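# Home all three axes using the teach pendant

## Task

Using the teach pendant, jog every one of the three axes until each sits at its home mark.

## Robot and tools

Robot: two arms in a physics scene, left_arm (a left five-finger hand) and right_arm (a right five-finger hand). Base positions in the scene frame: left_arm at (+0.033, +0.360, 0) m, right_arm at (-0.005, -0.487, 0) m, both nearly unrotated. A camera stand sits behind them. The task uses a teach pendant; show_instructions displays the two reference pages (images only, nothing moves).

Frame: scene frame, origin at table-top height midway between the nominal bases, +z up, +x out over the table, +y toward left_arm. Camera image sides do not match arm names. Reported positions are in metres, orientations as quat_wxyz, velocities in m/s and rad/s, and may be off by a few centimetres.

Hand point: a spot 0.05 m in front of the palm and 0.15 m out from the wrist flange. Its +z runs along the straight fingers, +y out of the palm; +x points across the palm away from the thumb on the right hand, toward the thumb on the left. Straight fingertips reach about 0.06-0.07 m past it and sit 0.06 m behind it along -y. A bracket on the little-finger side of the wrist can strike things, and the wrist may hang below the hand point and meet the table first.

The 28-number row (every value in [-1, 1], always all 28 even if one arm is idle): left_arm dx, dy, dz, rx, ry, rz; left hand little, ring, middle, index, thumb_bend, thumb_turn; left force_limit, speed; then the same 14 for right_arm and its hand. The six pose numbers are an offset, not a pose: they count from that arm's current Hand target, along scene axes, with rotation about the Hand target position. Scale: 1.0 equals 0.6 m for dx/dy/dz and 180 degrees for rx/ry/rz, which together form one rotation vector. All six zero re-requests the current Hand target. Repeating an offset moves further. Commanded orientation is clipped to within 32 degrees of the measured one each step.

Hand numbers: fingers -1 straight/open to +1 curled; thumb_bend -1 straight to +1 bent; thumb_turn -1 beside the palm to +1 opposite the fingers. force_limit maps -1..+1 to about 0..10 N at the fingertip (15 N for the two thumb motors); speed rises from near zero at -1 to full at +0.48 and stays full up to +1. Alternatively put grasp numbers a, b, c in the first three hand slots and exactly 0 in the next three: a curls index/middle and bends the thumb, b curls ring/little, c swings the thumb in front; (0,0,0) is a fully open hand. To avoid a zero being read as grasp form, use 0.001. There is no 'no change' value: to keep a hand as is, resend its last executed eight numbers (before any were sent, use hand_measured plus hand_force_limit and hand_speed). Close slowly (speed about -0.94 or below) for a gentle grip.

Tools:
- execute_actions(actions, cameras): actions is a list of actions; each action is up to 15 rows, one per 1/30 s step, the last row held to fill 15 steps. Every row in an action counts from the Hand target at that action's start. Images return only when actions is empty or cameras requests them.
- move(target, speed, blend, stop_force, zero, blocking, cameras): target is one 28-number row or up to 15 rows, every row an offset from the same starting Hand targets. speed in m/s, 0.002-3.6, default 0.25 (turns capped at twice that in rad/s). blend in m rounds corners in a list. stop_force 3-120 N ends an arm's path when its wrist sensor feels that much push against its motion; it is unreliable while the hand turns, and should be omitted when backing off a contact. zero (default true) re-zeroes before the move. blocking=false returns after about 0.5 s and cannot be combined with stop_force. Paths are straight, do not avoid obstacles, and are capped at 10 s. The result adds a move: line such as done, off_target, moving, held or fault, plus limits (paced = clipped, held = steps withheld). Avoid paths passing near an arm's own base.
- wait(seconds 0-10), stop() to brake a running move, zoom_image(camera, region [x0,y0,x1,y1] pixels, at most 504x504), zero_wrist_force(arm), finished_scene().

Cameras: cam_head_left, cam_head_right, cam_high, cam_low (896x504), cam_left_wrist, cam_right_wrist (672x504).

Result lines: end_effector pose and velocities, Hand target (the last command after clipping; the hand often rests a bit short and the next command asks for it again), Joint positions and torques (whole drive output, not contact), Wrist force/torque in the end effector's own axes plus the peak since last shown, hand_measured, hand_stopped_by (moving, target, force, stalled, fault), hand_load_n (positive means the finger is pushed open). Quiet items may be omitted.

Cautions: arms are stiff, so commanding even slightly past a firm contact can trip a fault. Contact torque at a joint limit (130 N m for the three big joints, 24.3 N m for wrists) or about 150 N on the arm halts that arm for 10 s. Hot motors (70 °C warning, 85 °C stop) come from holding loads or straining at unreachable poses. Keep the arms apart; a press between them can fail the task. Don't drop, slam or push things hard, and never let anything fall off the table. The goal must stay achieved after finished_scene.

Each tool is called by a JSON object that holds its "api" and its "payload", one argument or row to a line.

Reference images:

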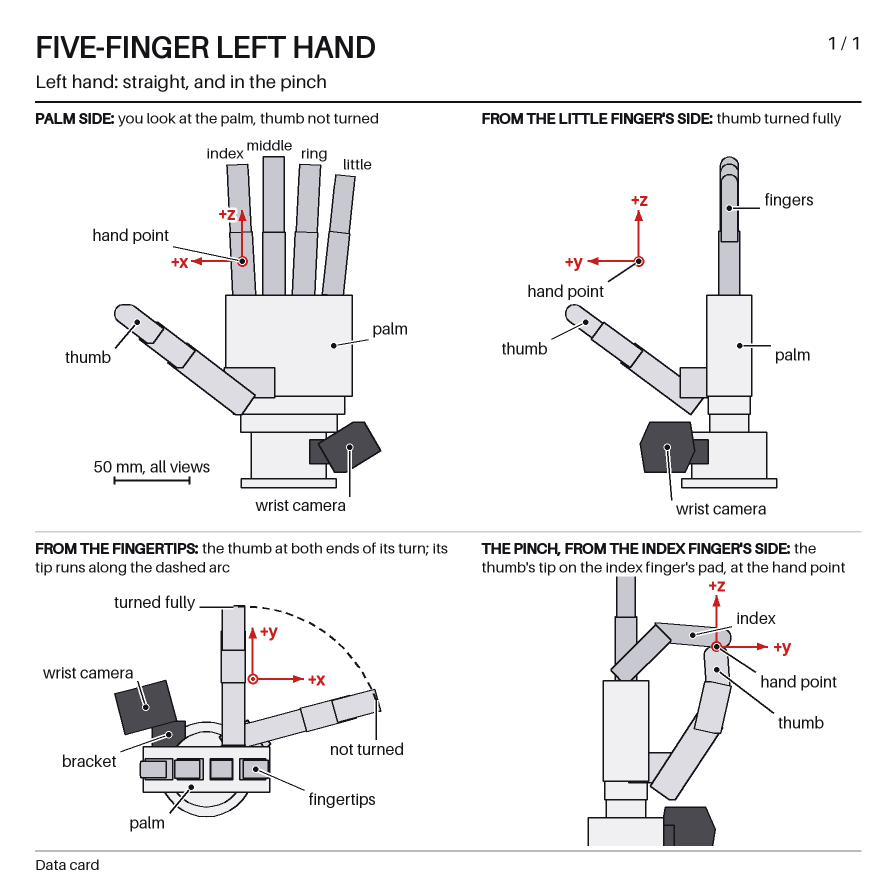

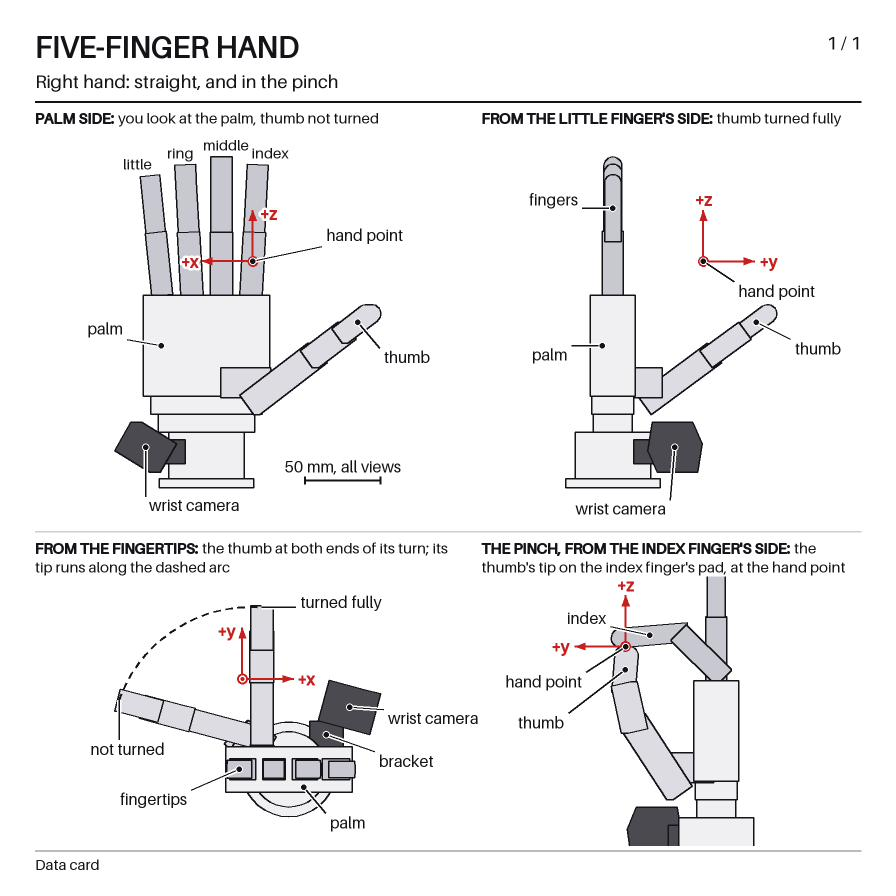

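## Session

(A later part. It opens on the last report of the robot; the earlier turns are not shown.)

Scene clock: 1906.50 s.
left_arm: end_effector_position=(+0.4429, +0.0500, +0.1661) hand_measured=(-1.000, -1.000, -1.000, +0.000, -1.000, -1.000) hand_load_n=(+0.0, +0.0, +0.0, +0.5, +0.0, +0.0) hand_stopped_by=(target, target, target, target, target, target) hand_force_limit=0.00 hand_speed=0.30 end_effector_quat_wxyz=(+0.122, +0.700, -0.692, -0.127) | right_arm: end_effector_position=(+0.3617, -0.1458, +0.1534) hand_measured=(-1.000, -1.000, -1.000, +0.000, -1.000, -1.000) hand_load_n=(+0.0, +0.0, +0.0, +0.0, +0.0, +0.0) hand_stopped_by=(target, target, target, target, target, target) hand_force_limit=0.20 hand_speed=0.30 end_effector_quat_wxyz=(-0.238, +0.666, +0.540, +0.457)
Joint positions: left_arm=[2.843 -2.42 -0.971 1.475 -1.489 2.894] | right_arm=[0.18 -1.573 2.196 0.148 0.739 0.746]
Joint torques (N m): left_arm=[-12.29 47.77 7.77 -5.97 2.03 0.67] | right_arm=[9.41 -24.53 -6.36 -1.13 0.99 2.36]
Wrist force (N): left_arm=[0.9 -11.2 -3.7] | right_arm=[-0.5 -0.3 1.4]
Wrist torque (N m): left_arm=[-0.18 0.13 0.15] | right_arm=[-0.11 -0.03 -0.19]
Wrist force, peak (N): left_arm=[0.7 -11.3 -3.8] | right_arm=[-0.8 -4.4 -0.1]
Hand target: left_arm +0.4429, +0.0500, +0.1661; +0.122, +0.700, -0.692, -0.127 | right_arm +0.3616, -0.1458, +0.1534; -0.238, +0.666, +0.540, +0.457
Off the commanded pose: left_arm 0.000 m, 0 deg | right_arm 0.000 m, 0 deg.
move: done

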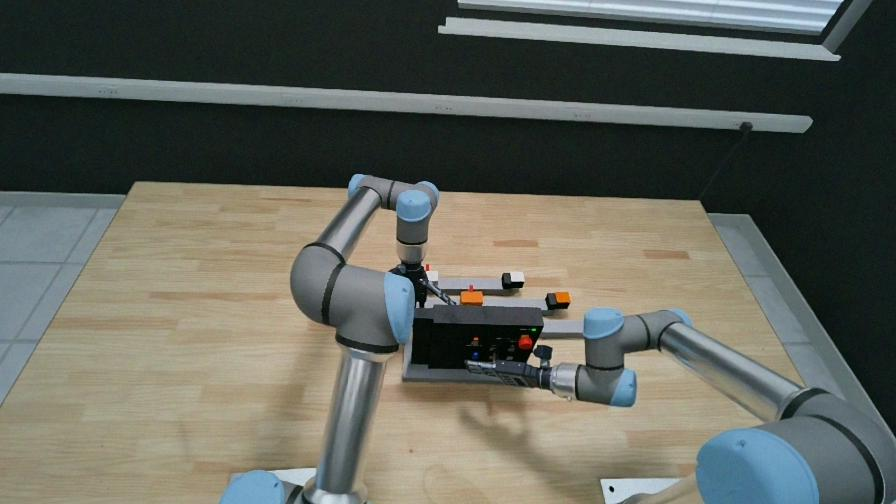

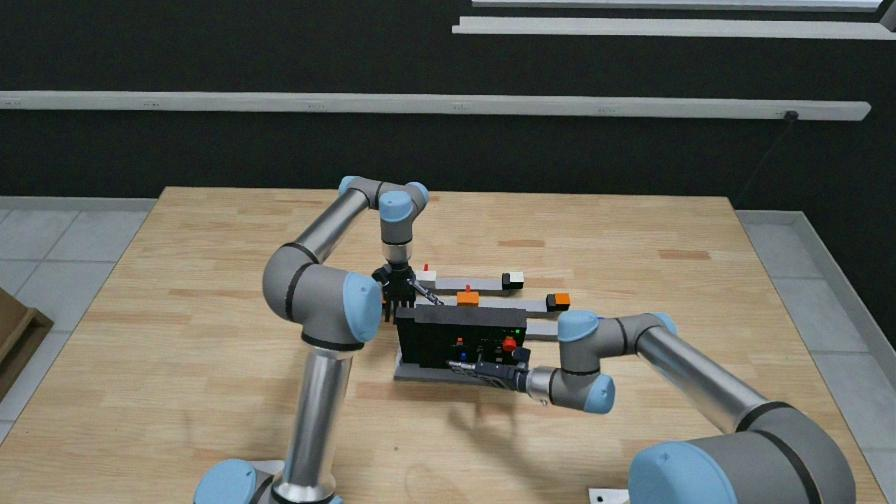

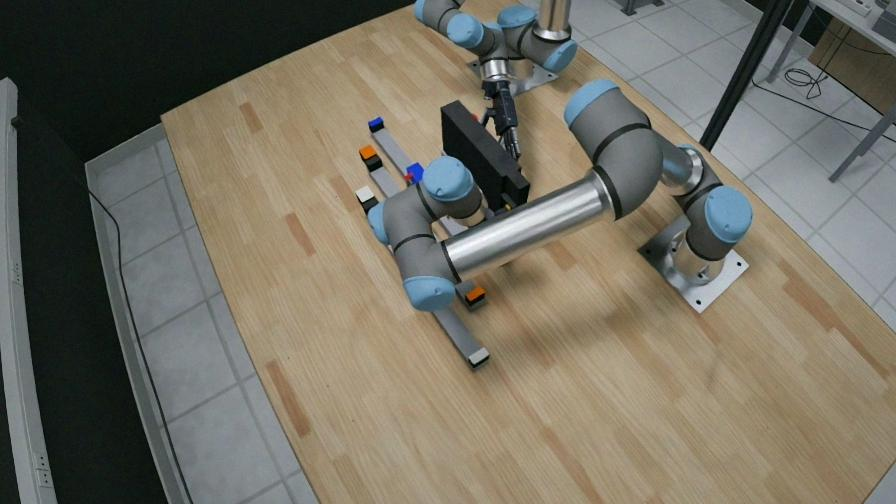

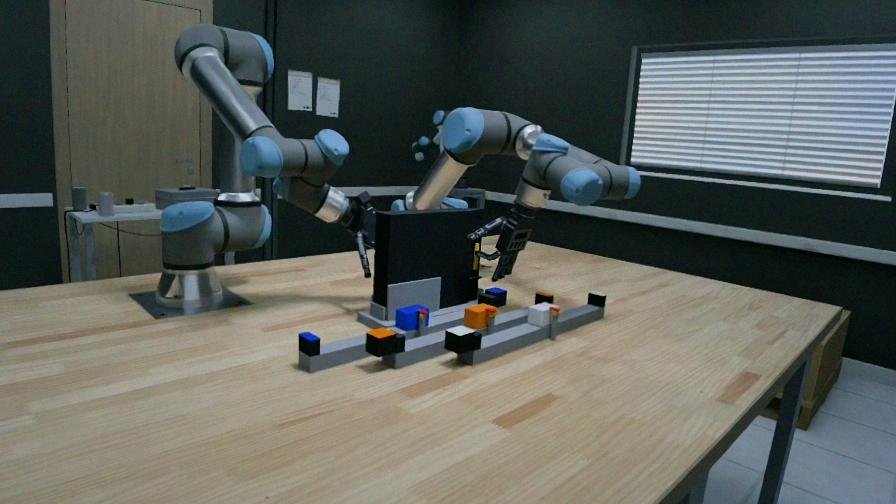

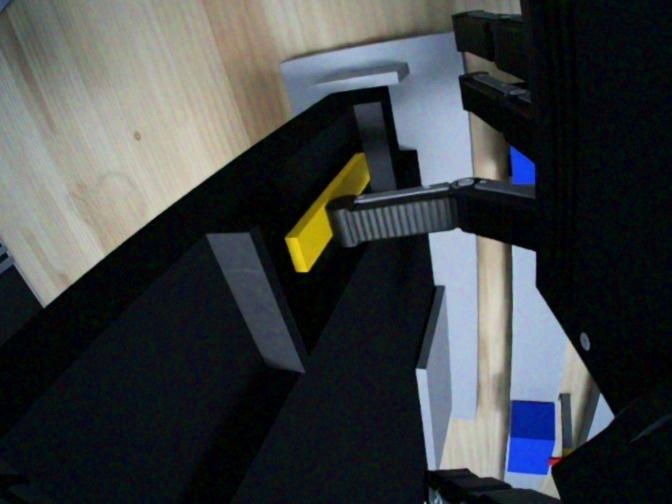

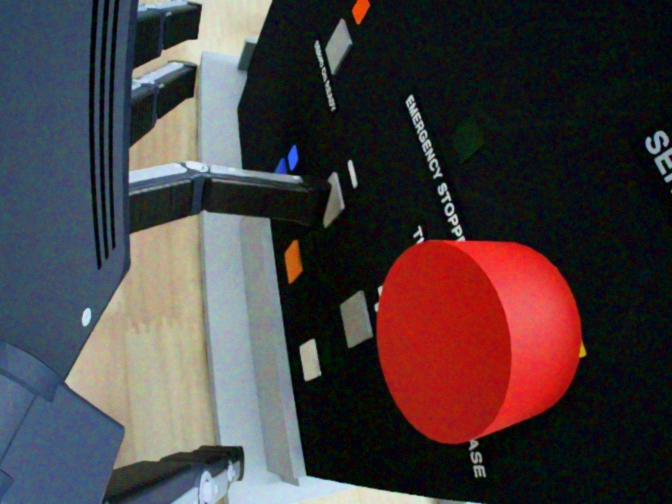

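{"api": "zoom_image", "payload": {
  "camera": "cam_low",
  "region": [400, 295, 450, 345]
}}

{"api": "zoom_image", "payload": {
  "camera": "cam_low",
  "region": [470, 295, 520, 345]
}}

{"api": "zoom_image", "payload": {
  "camera": "cam_low",
  "region": [530, 295, 580, 345]
}}

{"api": "zoom_image", "payload": {
  "camera": "cam_high",
  "region": [390, 150, 450, 200]
}}

{"api": "zoom_image", "payload": {
  "camera": "cam_left_wrist",
  "region": [500, 380, 620, 504]
}}

{"api": "zoom_image", "payload": {
  "camera": "cam_head_left",
  "region": [410, 255, 480, 305]
}}

{"api": "zoom_image", "payload": {
  "camera": "cam_head_right",
  "region": [410, 255, 480, 305]
}}

Scaled by 10.080 from the camera's 896x504 image, which has a finer 1280x720 frame.

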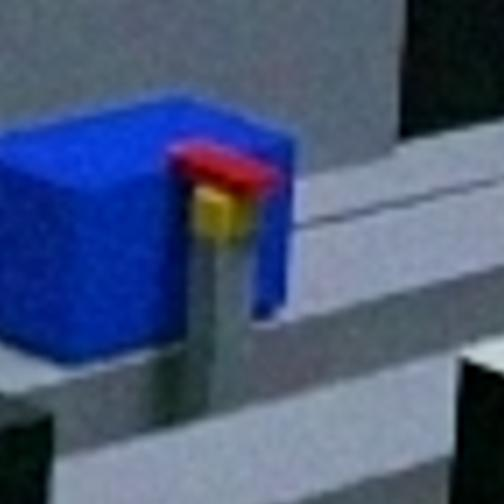

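Scaled by 10.080 from the camera's 896x504 image, which has a finer 1280x720 frame.

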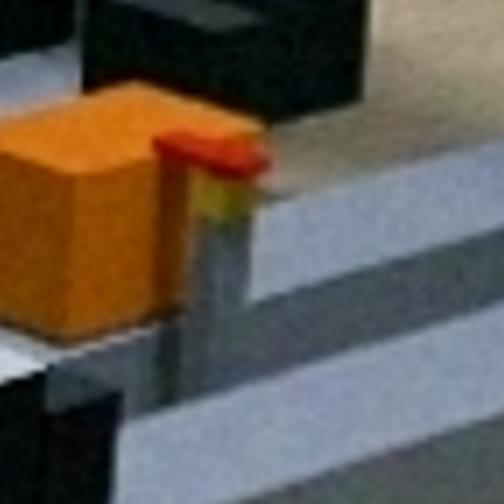

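Scaled by 10.080 from the camera's 896x504 image, which has a finer 1280x720 frame.

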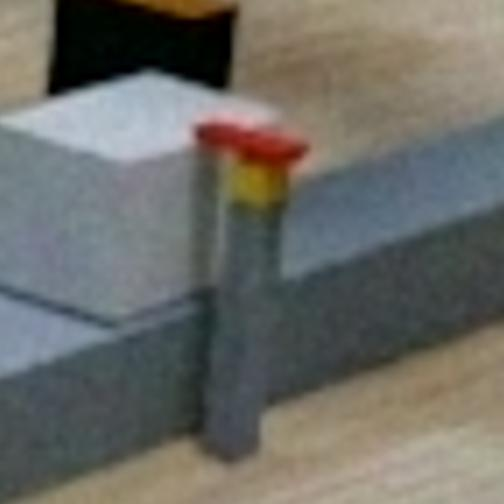

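Scaled by 8.400 from the camera's 896x504 image, which has a finer 1280x720 frame.

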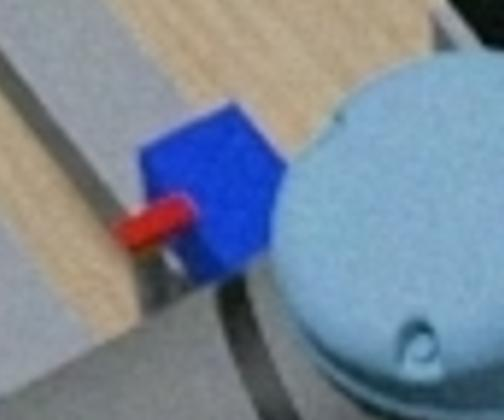

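Scaled by 4.065 from the camera's 672x504 image, which has a finer 960x720 frame.

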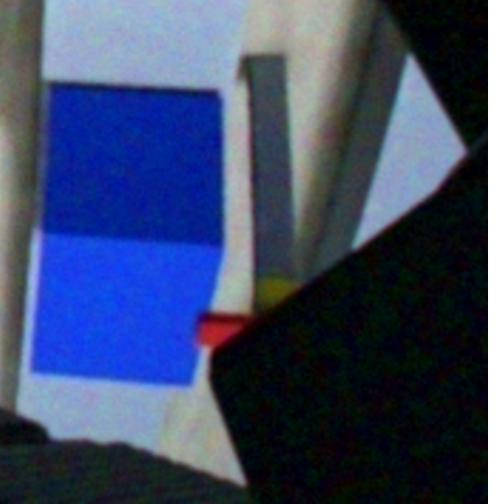

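Scaled by 7.200 from the camera's 896x504 image, which has a finer 1280x720 frame.

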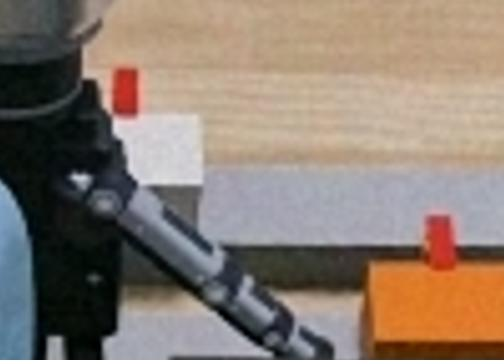

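Scaled by 7.200 from the camera's 896x504 image, which has a finer 1280x720 frame.

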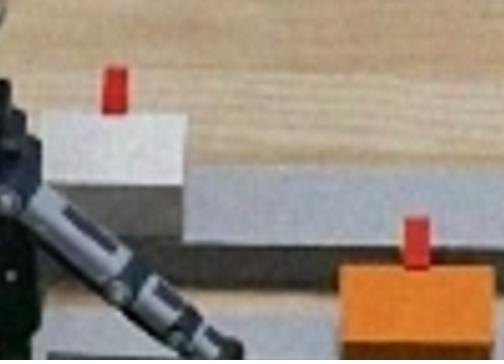

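{"api": "move", "payload": {
  "target": [
    [0,0,0,0,0,0,-1,-1,-1,0.0,-1,-1,0,0.3,0.01,0,0,0,0,0,-1,-1,-1,0.0,-1,-1,0.2,0.3]
  ],
  "speed": 0.02
}}

{"api": "wait", "payload": {
  "seconds": 0.3
}}

{"api": "move", "payload": {
  "target": [
    [0,0,0,0,0,0,-1,-1,-1,0.0,-1,-1,0,0.3,-0.01,0,0,0,0,0,-1,-1,-1,0.0,-1,-1,0.2,0.3]
  ],
  "speed": 0.1,
  "cameras": ["cam_low", "cam_high", "cam_left_wrist"]
}}

{"api": "zoom_image", "payload": {
  "camera": "cam_low",
  "region": [400, 295, 450, 345]
}}

{"api": "zoom_image", "payload": {
  "camera": "cam_low",
  "region": [400, 285, 500, 345]
}}

{"api": "zoom_image", "payload": {
  "camera": "cam_left_wrist",
  "region": [500, 380, 620, 504]
}}

{"api": "zoom_image", "payload": {
  "camera": "cam_high",
  "region": [390, 150, 450, 200]
}}

Scene clock: 1937.97 s.
left_arm: end_effector_position=(+0.4429, +0.0500, +0.1661) hand_measured=(-1.000, -1.000, -1.000, +0.000, -1.000, -1.000) hand_load_n=(+0.0, +0.0, +0.5, +0.5, -0.5, +0.0) hand_stopped_by=(target, target, target, target, target, target) hand_force_limit=0.00 hand_speed=0.30 end_effector_quat_wxyz=(+0.122, +0.700, -0.692, -0.127) | right_arm: end_effector_position=(+0.3674, -0.1458, +0.1534) hand_measured=(-1.000, -1.000, -1.000, +0.000, -1.000, -1.000) hand_load_n=(+0.0, +0.0, +0.0, +0.0, +0.0, +0.0) hand_stopped_by=(target, target, target, target, target, target) hand_force_limit=0.20 hand_speed=0.30 end_effector_quat_wxyz=(-0.238, +0.666, +0.540, +0.457)
Joint positions: left_arm=[2.843 -2.42 -0.971 1.475 -1.489 2.894] | right_arm=[0.176 -1.56 2.184 0.15 0.736 0.742]
Joint torques (N m): left_arm=[-10.7 47.43 8.01 -5.91 1.9 0.72] | right_arm=[-10.25 -6.71 -23.29 1.92 -2.06 -2.43]
Wrist force (N): left_arm=[0.9 -11.3 -2.7] | right_arm=[-0.8 -4.2 -0.1]
Wrist torque (N m): left_arm=[-0.18 0.15 0.14] | right_arm=[-0.12 -0.05 -0.09]
Wrist force, peak (N): left_arm=[0.7 -11.3 -3.7] | right_arm=[-0.8 -4.2 -0.1]
Hand target: left_arm +0.4429, +0.0500, +0.1661; +0.122, +0.700, -0.692, -0.127 | right_arm +0.3676, -0.1458, +0.1534; -0.238, +0.666, +0.540, +0.457
Off the commanded pose: left_arm 0.000 m, 0 deg | right_arm 0.000 m, 0 deg.
move: done

Scene clock: 1938.27 s.
left_arm: end_effector_position=(+0.4429, +0.0500, +0.1661) hand_measured=(-1.000, -1.000, -1.000, +0.000, -1.000, -1.000) hand_load_n=(+0.0, +0.0, +0.0, +0.5, +0.0, +0.0) hand_stopped_by=(target, target, target, target, target, target) hand_force_limit=0.00 hand_speed=0.30 end_effector_quat_wxyz=(+0.122, +0.700, -0.692, -0.127) | right_arm: end_effector_position=(+0.3675, -0.1458, +0.1534) hand_measured=(-1.000, -1.000, -1.000, +0.000, -1.000, -1.000) hand_load_n=(+0.0, +0.0, +0.0, +0.0, +0.0, -0.5) hand_stopped_by=(target, target, target, target, target, target) hand_force_limit=0.20 hand_speed=0.30 end_effector_quat_wxyz=(-0.238, +0.666, +0.540, +0.457)
Joint positions: left_arm=[2.843 -2.42 -0.971 1.475 -1.489 2.894] | right_arm=[0.176 -1.559 2.184 0.15 0.736 0.742]
Joint torques (N m): left_arm=[-12.38 45.64 6.9 -5.85 1.87 0.3] | right_arm=[-10.2 -6.43 -23.96 1.94 -2.04 -2.42]
Wrist force (N): left_arm=[0.9 -11.1 -2.9] | right_arm=[-0.8 -4.3 -0.2]
Wrist torque (N m): left_arm=[-0.17 0.15 0.14] | right_arm=[-0.11 -0.01 -0.11]
Wrist force, peak (N): left_arm=[0.8 -11.2 -3.7] | right_arm=[-0.9 -4.5 -0.1]
Hand target: left_arm +0.4429, +0.0500, +0.1661; +0.122, +0.700, -0.692, -0.127 | right_arm +0.3676, -0.1458, +0.1534; -0.238, +0.666, +0.540, +0.457
Off the commanded pose: left_arm 0.000 m, 0 deg | right_arm 0.000 m, 0 deg.
wait: 0.30 s; at rest by 0.17 s

Scene clock: 1939.00 s.
left_arm: end_effector_position=(+0.4429, +0.0500, +0.1661) hand_measured=(-1.000, -1.000, -1.000, +0.000, -1.000, -1.000) hand_load_n=(+0.0, +0.0, +0.0, +0.5, +0.0, +0.0) hand_stopped_by=(target, target, target, target, target, target) hand_force_limit=0.00 hand_speed=0.30 end_effector_quat_wxyz=(+0.122, +0.700, -0.692, -0.127) | right_arm: end_effector_position=(+0.3617, -0.1458, +0.1534) hand_measured=(-1.000, -1.000, -1.000, +0.000, -1.000, -1.000) hand_load_n=(+0.0, +0.0, +0.0, +0.0, +0.0, +0.5) hand_stopped_by=(target, target, target, target, target, target) hand_force_limit=0.20 hand_speed=0.30 end_effector_quat_wxyz=(-0.238, +0.666, +0.540, +0.457)
Joint positions: left_arm=[2.843 -2.42 -0.971 1.475 -1.489 2.894] | right_arm=[0.18 -1.573 2.196 0.148 0.739 0.746]
Joint torques (N m): left_arm=[-11.75 45.59 7.44 -5.78 1.86 0.54] | right_arm=[9.76 -25.02 -7.55 -1.04 0.96 2.59]
Wrist force (N): left_arm=[0.9 -11.2 -2.9] | right_arm=[-0.5 -0.3 1.5]
Wrist torque (N m): left_arm=[-0.17 0.15 0.13] | right_arm=[-0.10 -0.04 -0.18]
Wrist force, peak (N): left_arm=[0.9 -11.3 -3.5] | right_arm=[-0.8 -4.4 -0.1]
Hand target: left_arm +0.4429, +0.0500, +0.1661; +0.122, +0.700, -0.692, -0.127 | right_arm +0.3616, -0.1458, +0.1534; -0.238, +0.666, +0.540, +0.457
Off the commanded pose: left_arm 0.000 m, 0 deg | right_arm 0.000 m, 0 deg.
move: done
Images, in order (width x height): cam_high 896x504, cam_low 896x504, cam_left_wrist 672x504.

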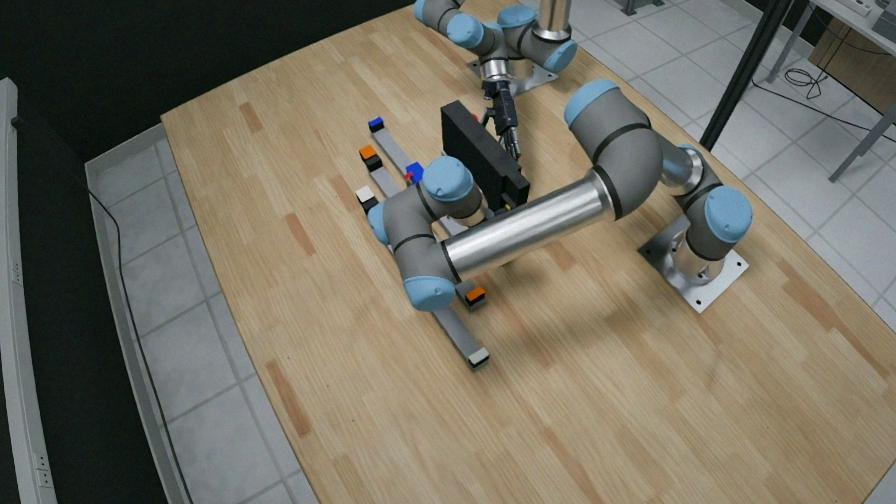

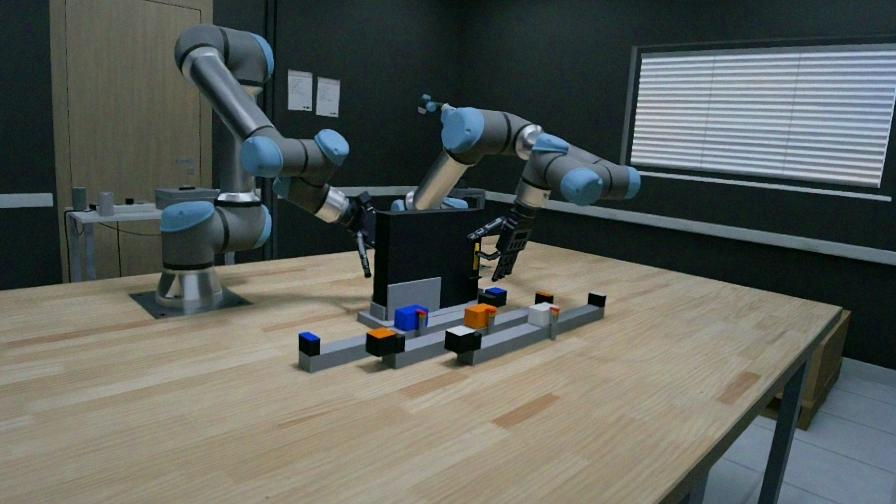

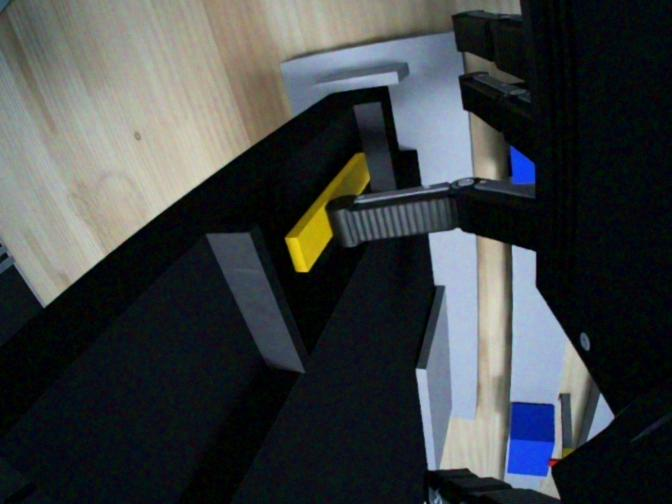

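Scaled by 10.080 from the camera's 896x504 image, which has a finer 1280x720 frame.

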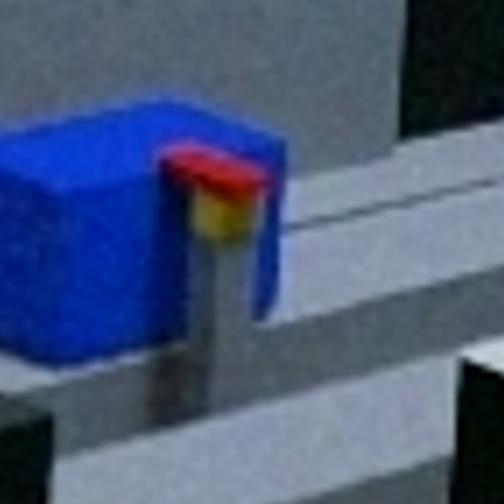

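Scaled by 5.040 from the camera's 896x504 image, which has a finer 1280x720 frame.

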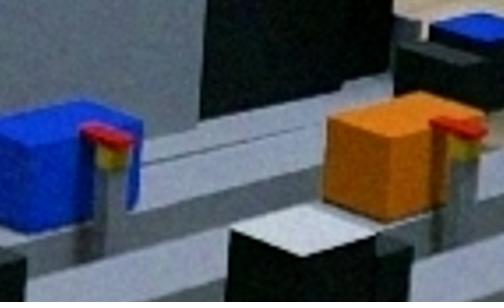

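Scaled by 4.065 from the camera's 672x504 image, which has a finer 960x720 frame.

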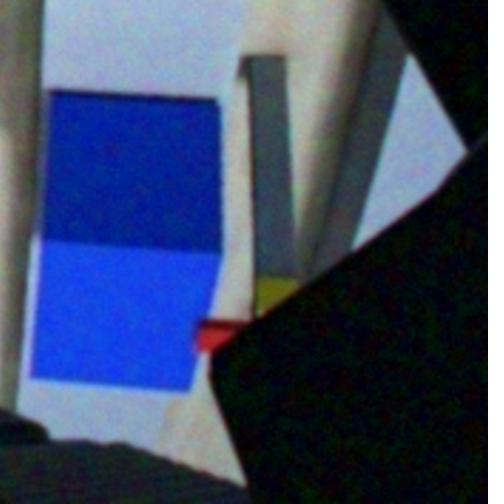

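Scaled by 8.400 from the camera's 896x504 image, which has a finer 1280x720 frame.

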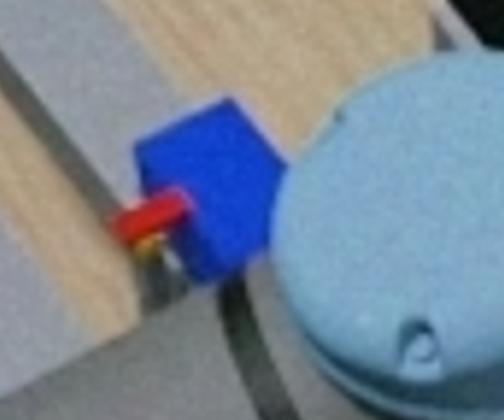

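{"api": "move", "payload": {
  "target": [
    [0,0,0,0,0,0,-1,-1,-1,0.0,-1,-1,0,0.3,0.01,0,0,0,0,0,-1,-1,-1,0.0,-1,-1,0.2,0.3]
  ],
  "speed": 0.02
}}

{"api": "move", "payload": {
  "target": [
    [0,0,0,0,0,0,-1,-1,-1,0.0,-1,-1,0,0.3,-0.01,0,0,0,0,0,-1,-1,-1,0.0,-1,-1,0.2,0.3]
  ],
  "speed": 0.1,
  "cameras": ["cam_low", "cam_high", "cam_left_wrist"]
}}

{"api": "zoom_image", "payload": {
  "camera": "cam_low",
  "region": [400, 295, 450, 345]
}}

{"api": "zoom_image", "payload": {
  "camera": "cam_low",
  "region": [470, 295, 520, 345]
}}

{"api": "zoom_image", "payload": {
  "camera": "cam_low",
  "region": [530, 295, 580, 345]
}}

{"api": "zoom_image", "payload": {
  "camera": "cam_high",
  "region": [390, 150, 450, 200]
}}

Scene clock: 1956.43 s.
left_arm: end_effector_position=(+0.4429, +0.0500, +0.1661) hand_measured=(-1.000, -1.000, -1.000, +0.000, -1.000, -1.000) hand_load_n=(+0.0, +0.0, +0.0, +0.5, +0.0, +0.0) hand_stopped_by=(target, target, target, target, target, target) hand_force_limit=0.00 hand_speed=0.30 end_effector_quat_wxyz=(+0.122, +0.700, -0.692, -0.127) | right_arm: end_effector_position=(+0.3674, -0.1458, +0.1534) hand_measured=(-1.000, -1.000, -1.000, +0.000, -1.000, -1.000) hand_load_n=(+0.0, +0.0, +0.0, -0.5, +0.0, +0.0) hand_stopped_by=(target, target, target, target, target, target) hand_force_limit=0.20 hand_speed=0.30 end_effector_quat_wxyz=(-0.238, +0.666, +0.540, +0.457)
Joint positions: left_arm=[2.843 -2.42 -0.971 1.475 -1.489 2.894] | right_arm=[0.176 -1.56 2.184 0.15 0.736 0.742]
Joint torques (N m): left_arm=[-11.9 46.72 6.32 -5.95 1.61 -0.1] | right_arm=[-8.77 -6.84 -23.63 1.92 -1.97 -2.45]
Wrist force (N): left_arm=[0.9 -11.1 -3.5] | right_arm=[-0.2 -3.8 -0.2]
Wrist torque (N m): left_arm=[-0.16 0.13 0.14] | right_arm=[-0.11 -0.05 -0.09]
Wrist force, peak (N): left_arm=[0.7 -11.3 -3.7] | right_arm=[-0.7 -4.0 0.0]
Hand target: left_arm +0.4429, +0.0500, +0.1661; +0.122, +0.700, -0.692, -0.127 | right_arm +0.3676, -0.1458, +0.1534; -0.238, +0.666, +0.540, +0.457
Off the commanded pose: left_arm 0.000 m, 0 deg | right_arm 0.000 m, 0 deg.
move: done

Scene clock: 1957.17 s.
left_arm: end_effector_position=(+0.4429, +0.0500, +0.1661) hand_measured=(-1.000, -1.000, -1.000, +0.000, -1.000, -1.000) hand_load_n=(+0.0, +0.0, +0.0, +0.5, +0.0, +0.0) hand_stopped_by=(target, target, target, target, target, target) hand_force_limit=0.00 hand_speed=0.30 end_effector_quat_wxyz=(+0.122, +0.700, -0.692, -0.127) | right_arm: end_effector_position=(+0.3617, -0.1458, +0.1534) hand_measured=(-1.000, -1.000, -1.000, +0.000, -1.000, -1.000) hand_load_n=(+0.0, +0.0, +0.0, +0.0, +0.0, +0.0) hand_stopped_by=(target, target, target, target, target, target) hand_force_limit=0.20 hand_speed=0.30 end_effector_quat_wxyz=(-0.238, +0.666, +0.540, +0.457)
Joint positions: left_arm=[2.843 -2.42 -0.971 1.475 -1.489 2.894] | right_arm=[0.18 -1.573 2.196 0.148 0.739 0.746]
Joint torques (N m): left_arm=[-11.84 46.22 9.11 -6.06 1.47 0.57] | right_arm=[8.33 -24.75 -6.21 -1.08 1 2.59]
Wrist force (N): left_arm=[1.0 -11.2 -2.9] | right_arm=[-0.6 -0.2 1.6]
Wrist torque (N m): left_arm=[-0.17 0.13 0.14] | right_arm=[-0.10 -0.03 -0.19]
Wrist force, peak (N): left_arm=[0.8 -11.3 -3.6] | right_arm=[-1.0 -4.4 -0.1]
Hand target: left_arm +0.4429, +0.0500, +0.1661; +0.122, +0.700, -0.692, -0.127 | right_arm +0.3616, -0.1458, +0.1534; -0.238, +0.666, +0.540, +0.457
Off the commanded pose: left_arm 0.000 m, 0 deg | right_arm 0.000 m, 0 deg.
move: done
Images, in order (width x height): cam_high 896x504, cam_low 896x504, cam_left_wrist 672x504.

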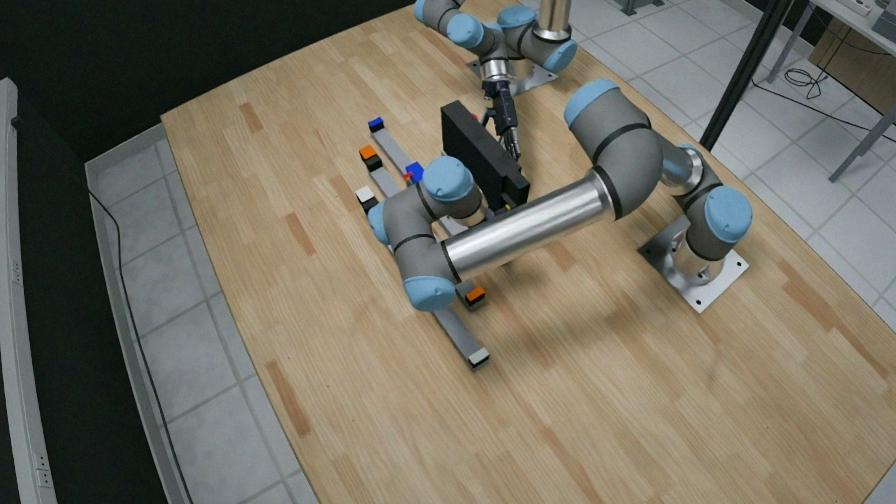

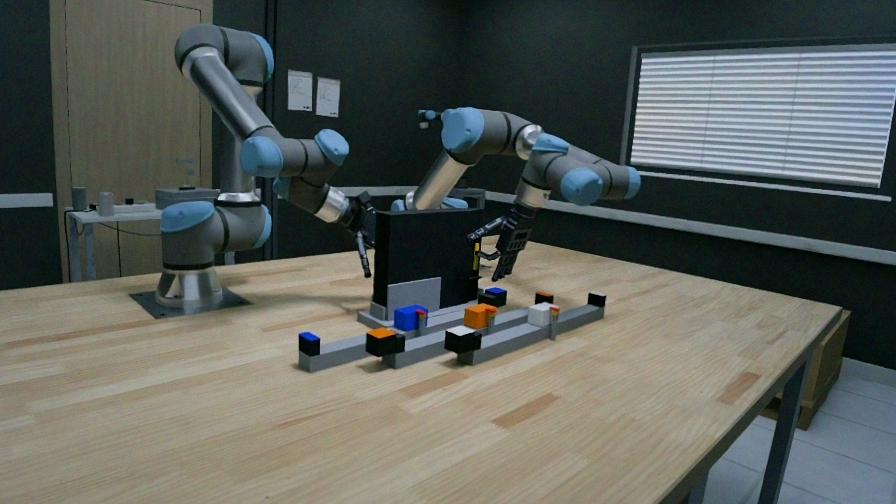

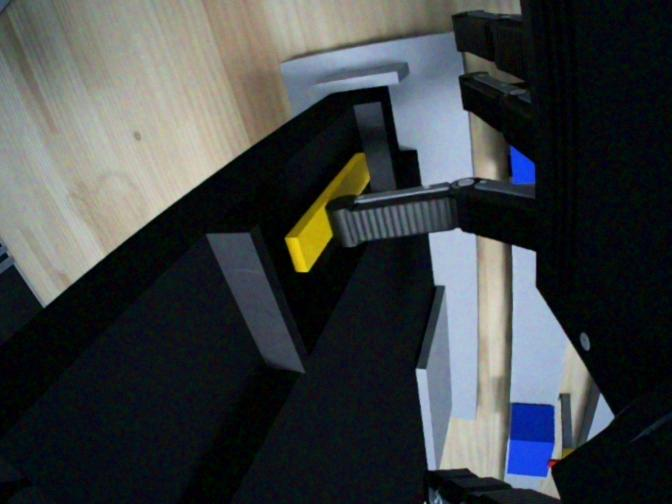

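Scaled by 10.080 from the camera's 896x504 image, which has a finer 1280x720 frame.

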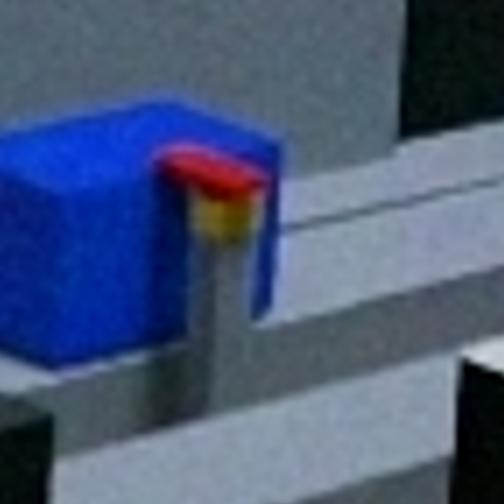

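Scaled by 10.080 from the camera's 896x504 image, which has a finer 1280x720 frame.

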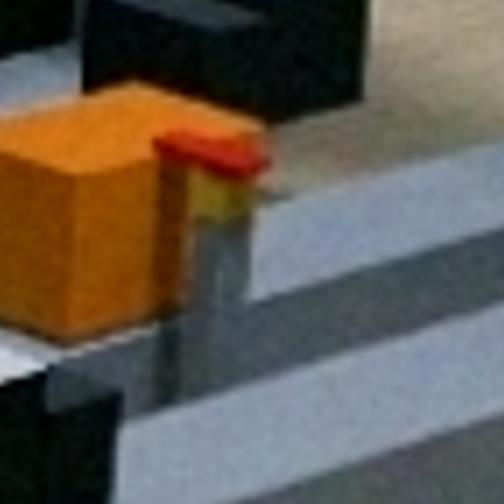

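Scaled by 10.080 from the camera's 896x504 image, which has a finer 1280x720 frame.

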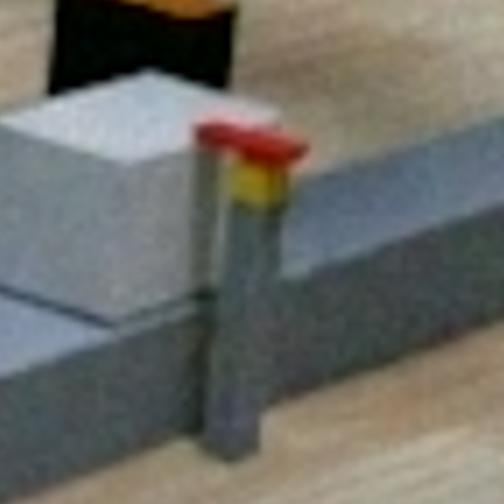

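Scaled by 8.400 from the camera's 896x504 image, which has a finer 1280x720 frame.

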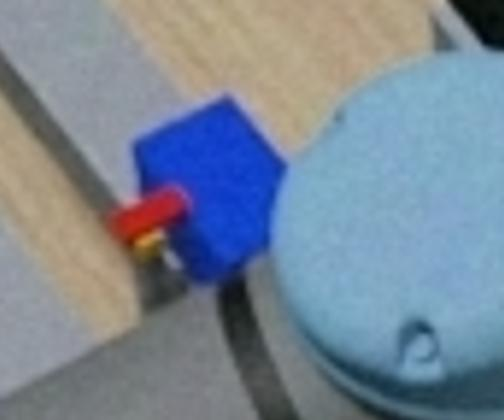

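{"api": "move", "payload": {
  "target": [
    [0,0,0,0,0,0,-1,-1,-1,0.0,-1,-1,0,0.3,-0.1,0,0,0,0,0,-1,-1,-1,0.0,-1,-1,0.2,0.3],
    [0.0167,0,0,0,0,0,-1,-1,-1,0.0,-1,-1,0,0.3,-0.1,0,0,0,0,0,-1,-1,-1,0.0,-1,-1,0.2,0.3],
    [0.05,0,0.04,0,0,0,-1,-1,-1,0.0,-1,-1,0,0.3,-0.1,0,0,0,0,0,-1,-1,-1,0.0,-1,-1,0.2,0.3],
    [0.067,0,0.17,0,0,0,-1,-1,-1,0.0,-1,-1,0,0.3,-0.1,0,0,0,0,0,-1,-1,-1,0.0,-1,-1,0.2,0.3]
  ],
  "speed": [0.1, 0.02, 0.05, 0.1],
  "blend": [0, 0, 0.005, 0],
  "cameras": ["all"]
}}

{"api": "zoom_image", "payload": {
  "camera": "cam_low",
  "region": [400, 285, 500, 345]
}}

{"api": "zoom_image", "payload": {
  "camera": "cam_head_left",
  "region": [410, 255, 480, 305]
}}

{"api": "zoom_image", "payload": {
  "camera": "cam_head_right",
  "region": [410, 255, 480, 305]
}}

{"api": "zoom_image", "payload": {
  "camera": "cam_high",
  "region": [360, 130, 480, 250]
}}

Scene clock: 2004.27 s.
left_arm: end_effector_position=(+0.4831, +0.0501, +0.2680) hand_measured=(-1.000, -1.000, -1.000, +0.000, -1.000, -1.000) hand_load_n=(+0.0, +0.0, +0.0, +0.0, +0.0, +0.0) hand_stopped_by=(target, target, target, target, target, target) hand_force_limit=0.00 hand_speed=0.30 end_effector_quat_wxyz=(+0.122, +0.700, -0.692, -0.127) | right_arm: end_effector_position=(+0.3016, -0.1458, +0.1534) hand_measured=(-1.000, -1.000, -1.000, +0.000, -1.000, -1.000) hand_load_n=(+0.0, +0.0, +0.0, +0.0, +0.0, +0.0) hand_stopped_by=(target, target, target, target, target, target) hand_force_limit=0.20 hand_speed=0.30 end_effector_quat_wxyz=(-0.238, +0.666, +0.540, +0.457)
Joint positions: left_arm=[2.859 -2.521 -0.522 1.126 -1.494 2.909] | right_arm=[0.232 -1.713 2.316 0.132 0.777 0.798]
Joint torques (N m): left_arm=[-13.26 38.27 22.92 -5.25 -2.27 1.68] | right_arm=[8.37 -19.48 -6.75 2.58 0.94 2.36]
Wrist force (N): left_arm=[-0.5 -1.2 0.6] | right_arm=[-0.8 -0.1 1.6]
Wrist torque (N m): left_arm=[-0.11 0.10 -0.03] | right_arm=[-0.08 0.03 -0.23]
Wrist force, peak (N): left_arm=[0.8 -11.4 -3.8] | right_arm=[-1.0 -0.3 1.9]
Hand target: left_arm +0.4831, +0.0500, +0.2681; +0.122, +0.700, -0.692, -0.127 | right_arm +0.3016, -0.1458, +0.1534; -0.238, +0.666, +0.540, +0.457
Off the commanded pose: left_arm 0.000 m, 0 deg | right_arm 0.000 m, 0 deg.
move: done

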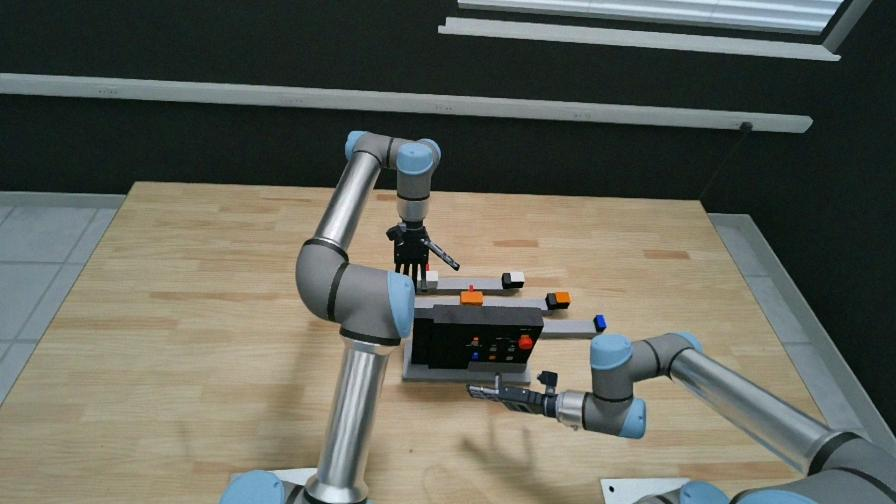

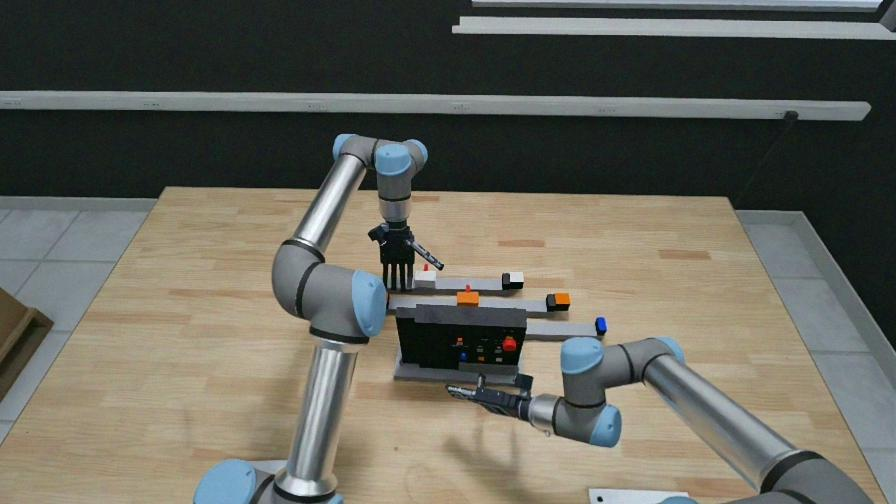

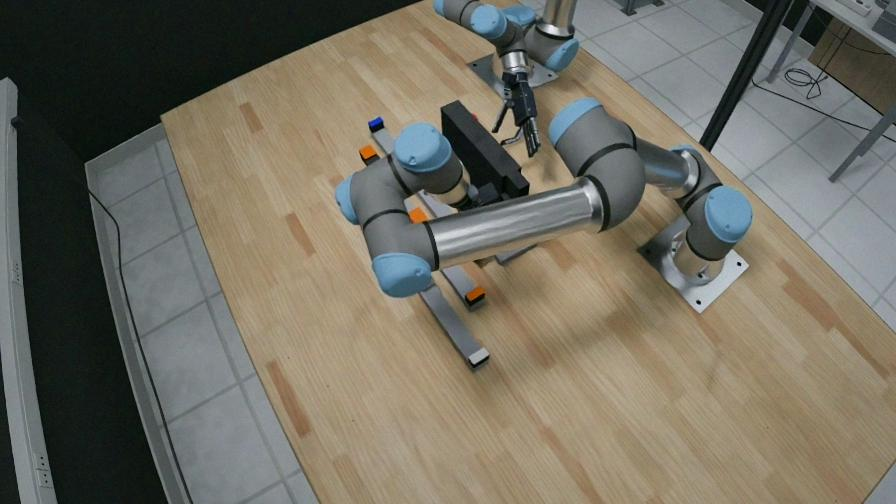

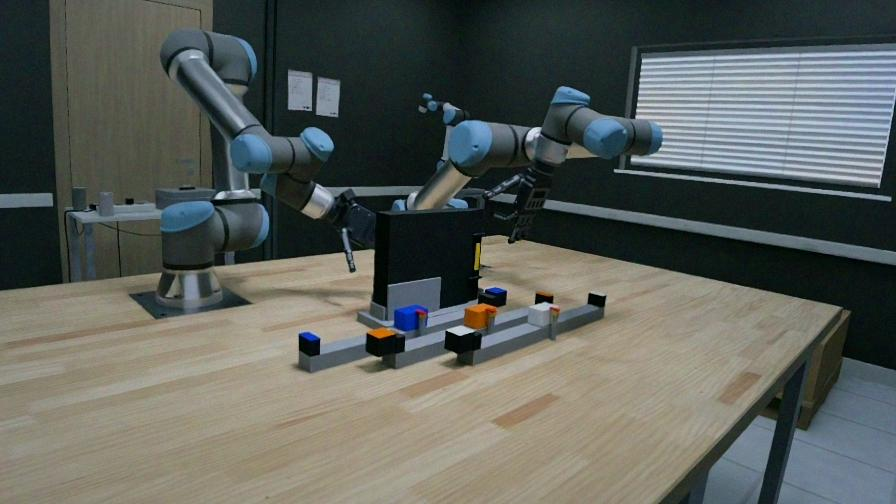

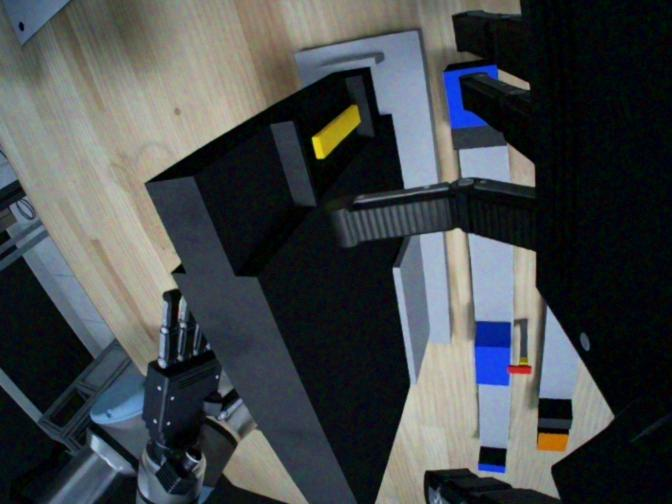

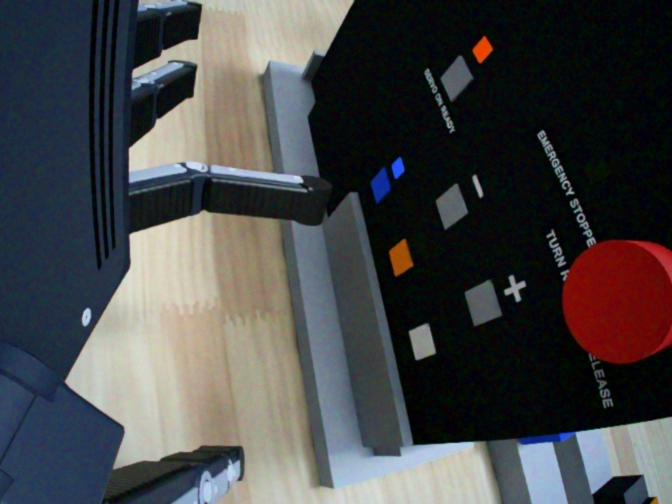

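Scaled by 5.040 from the camera's 896x504 image, which has a finer 1280x720 frame.

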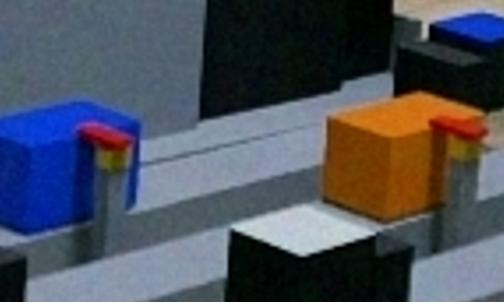

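Scaled by 7.200 from the camera's 896x504 image, which has a finer 1280x720 frame.

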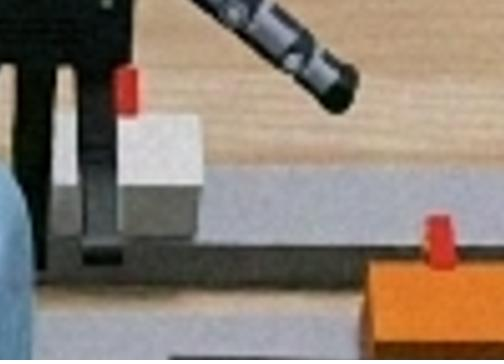

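Scaled by 7.200 from the camera's 896x504 image, which has a finer 1280x720 frame.

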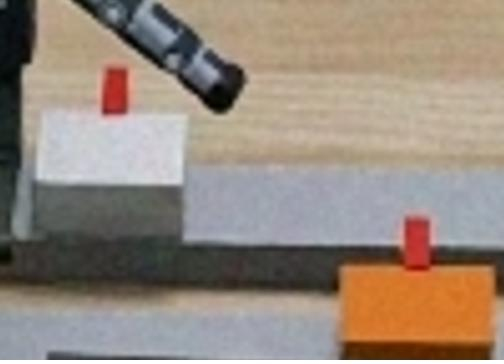

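Scaled by 4.200 from the camera's 896x504 image, which has a finer 1280x720 frame.

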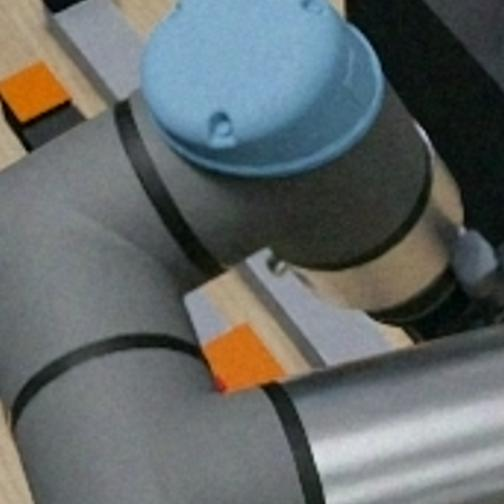

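{"api": "zoom_image", "payload": {
  "camera": "cam_left_wrist",
  "region": [460, 300, 580, 390]
}}

Scaled by 4.200 from the camera's 672x504 image, which has a finer 960x720 frame.

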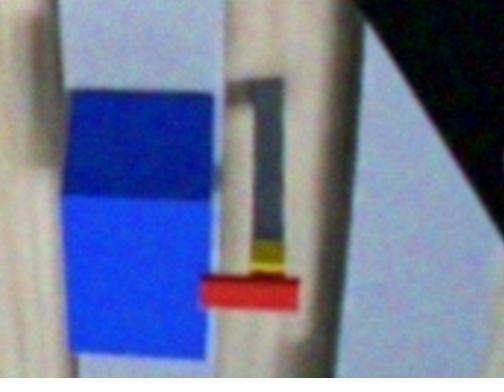

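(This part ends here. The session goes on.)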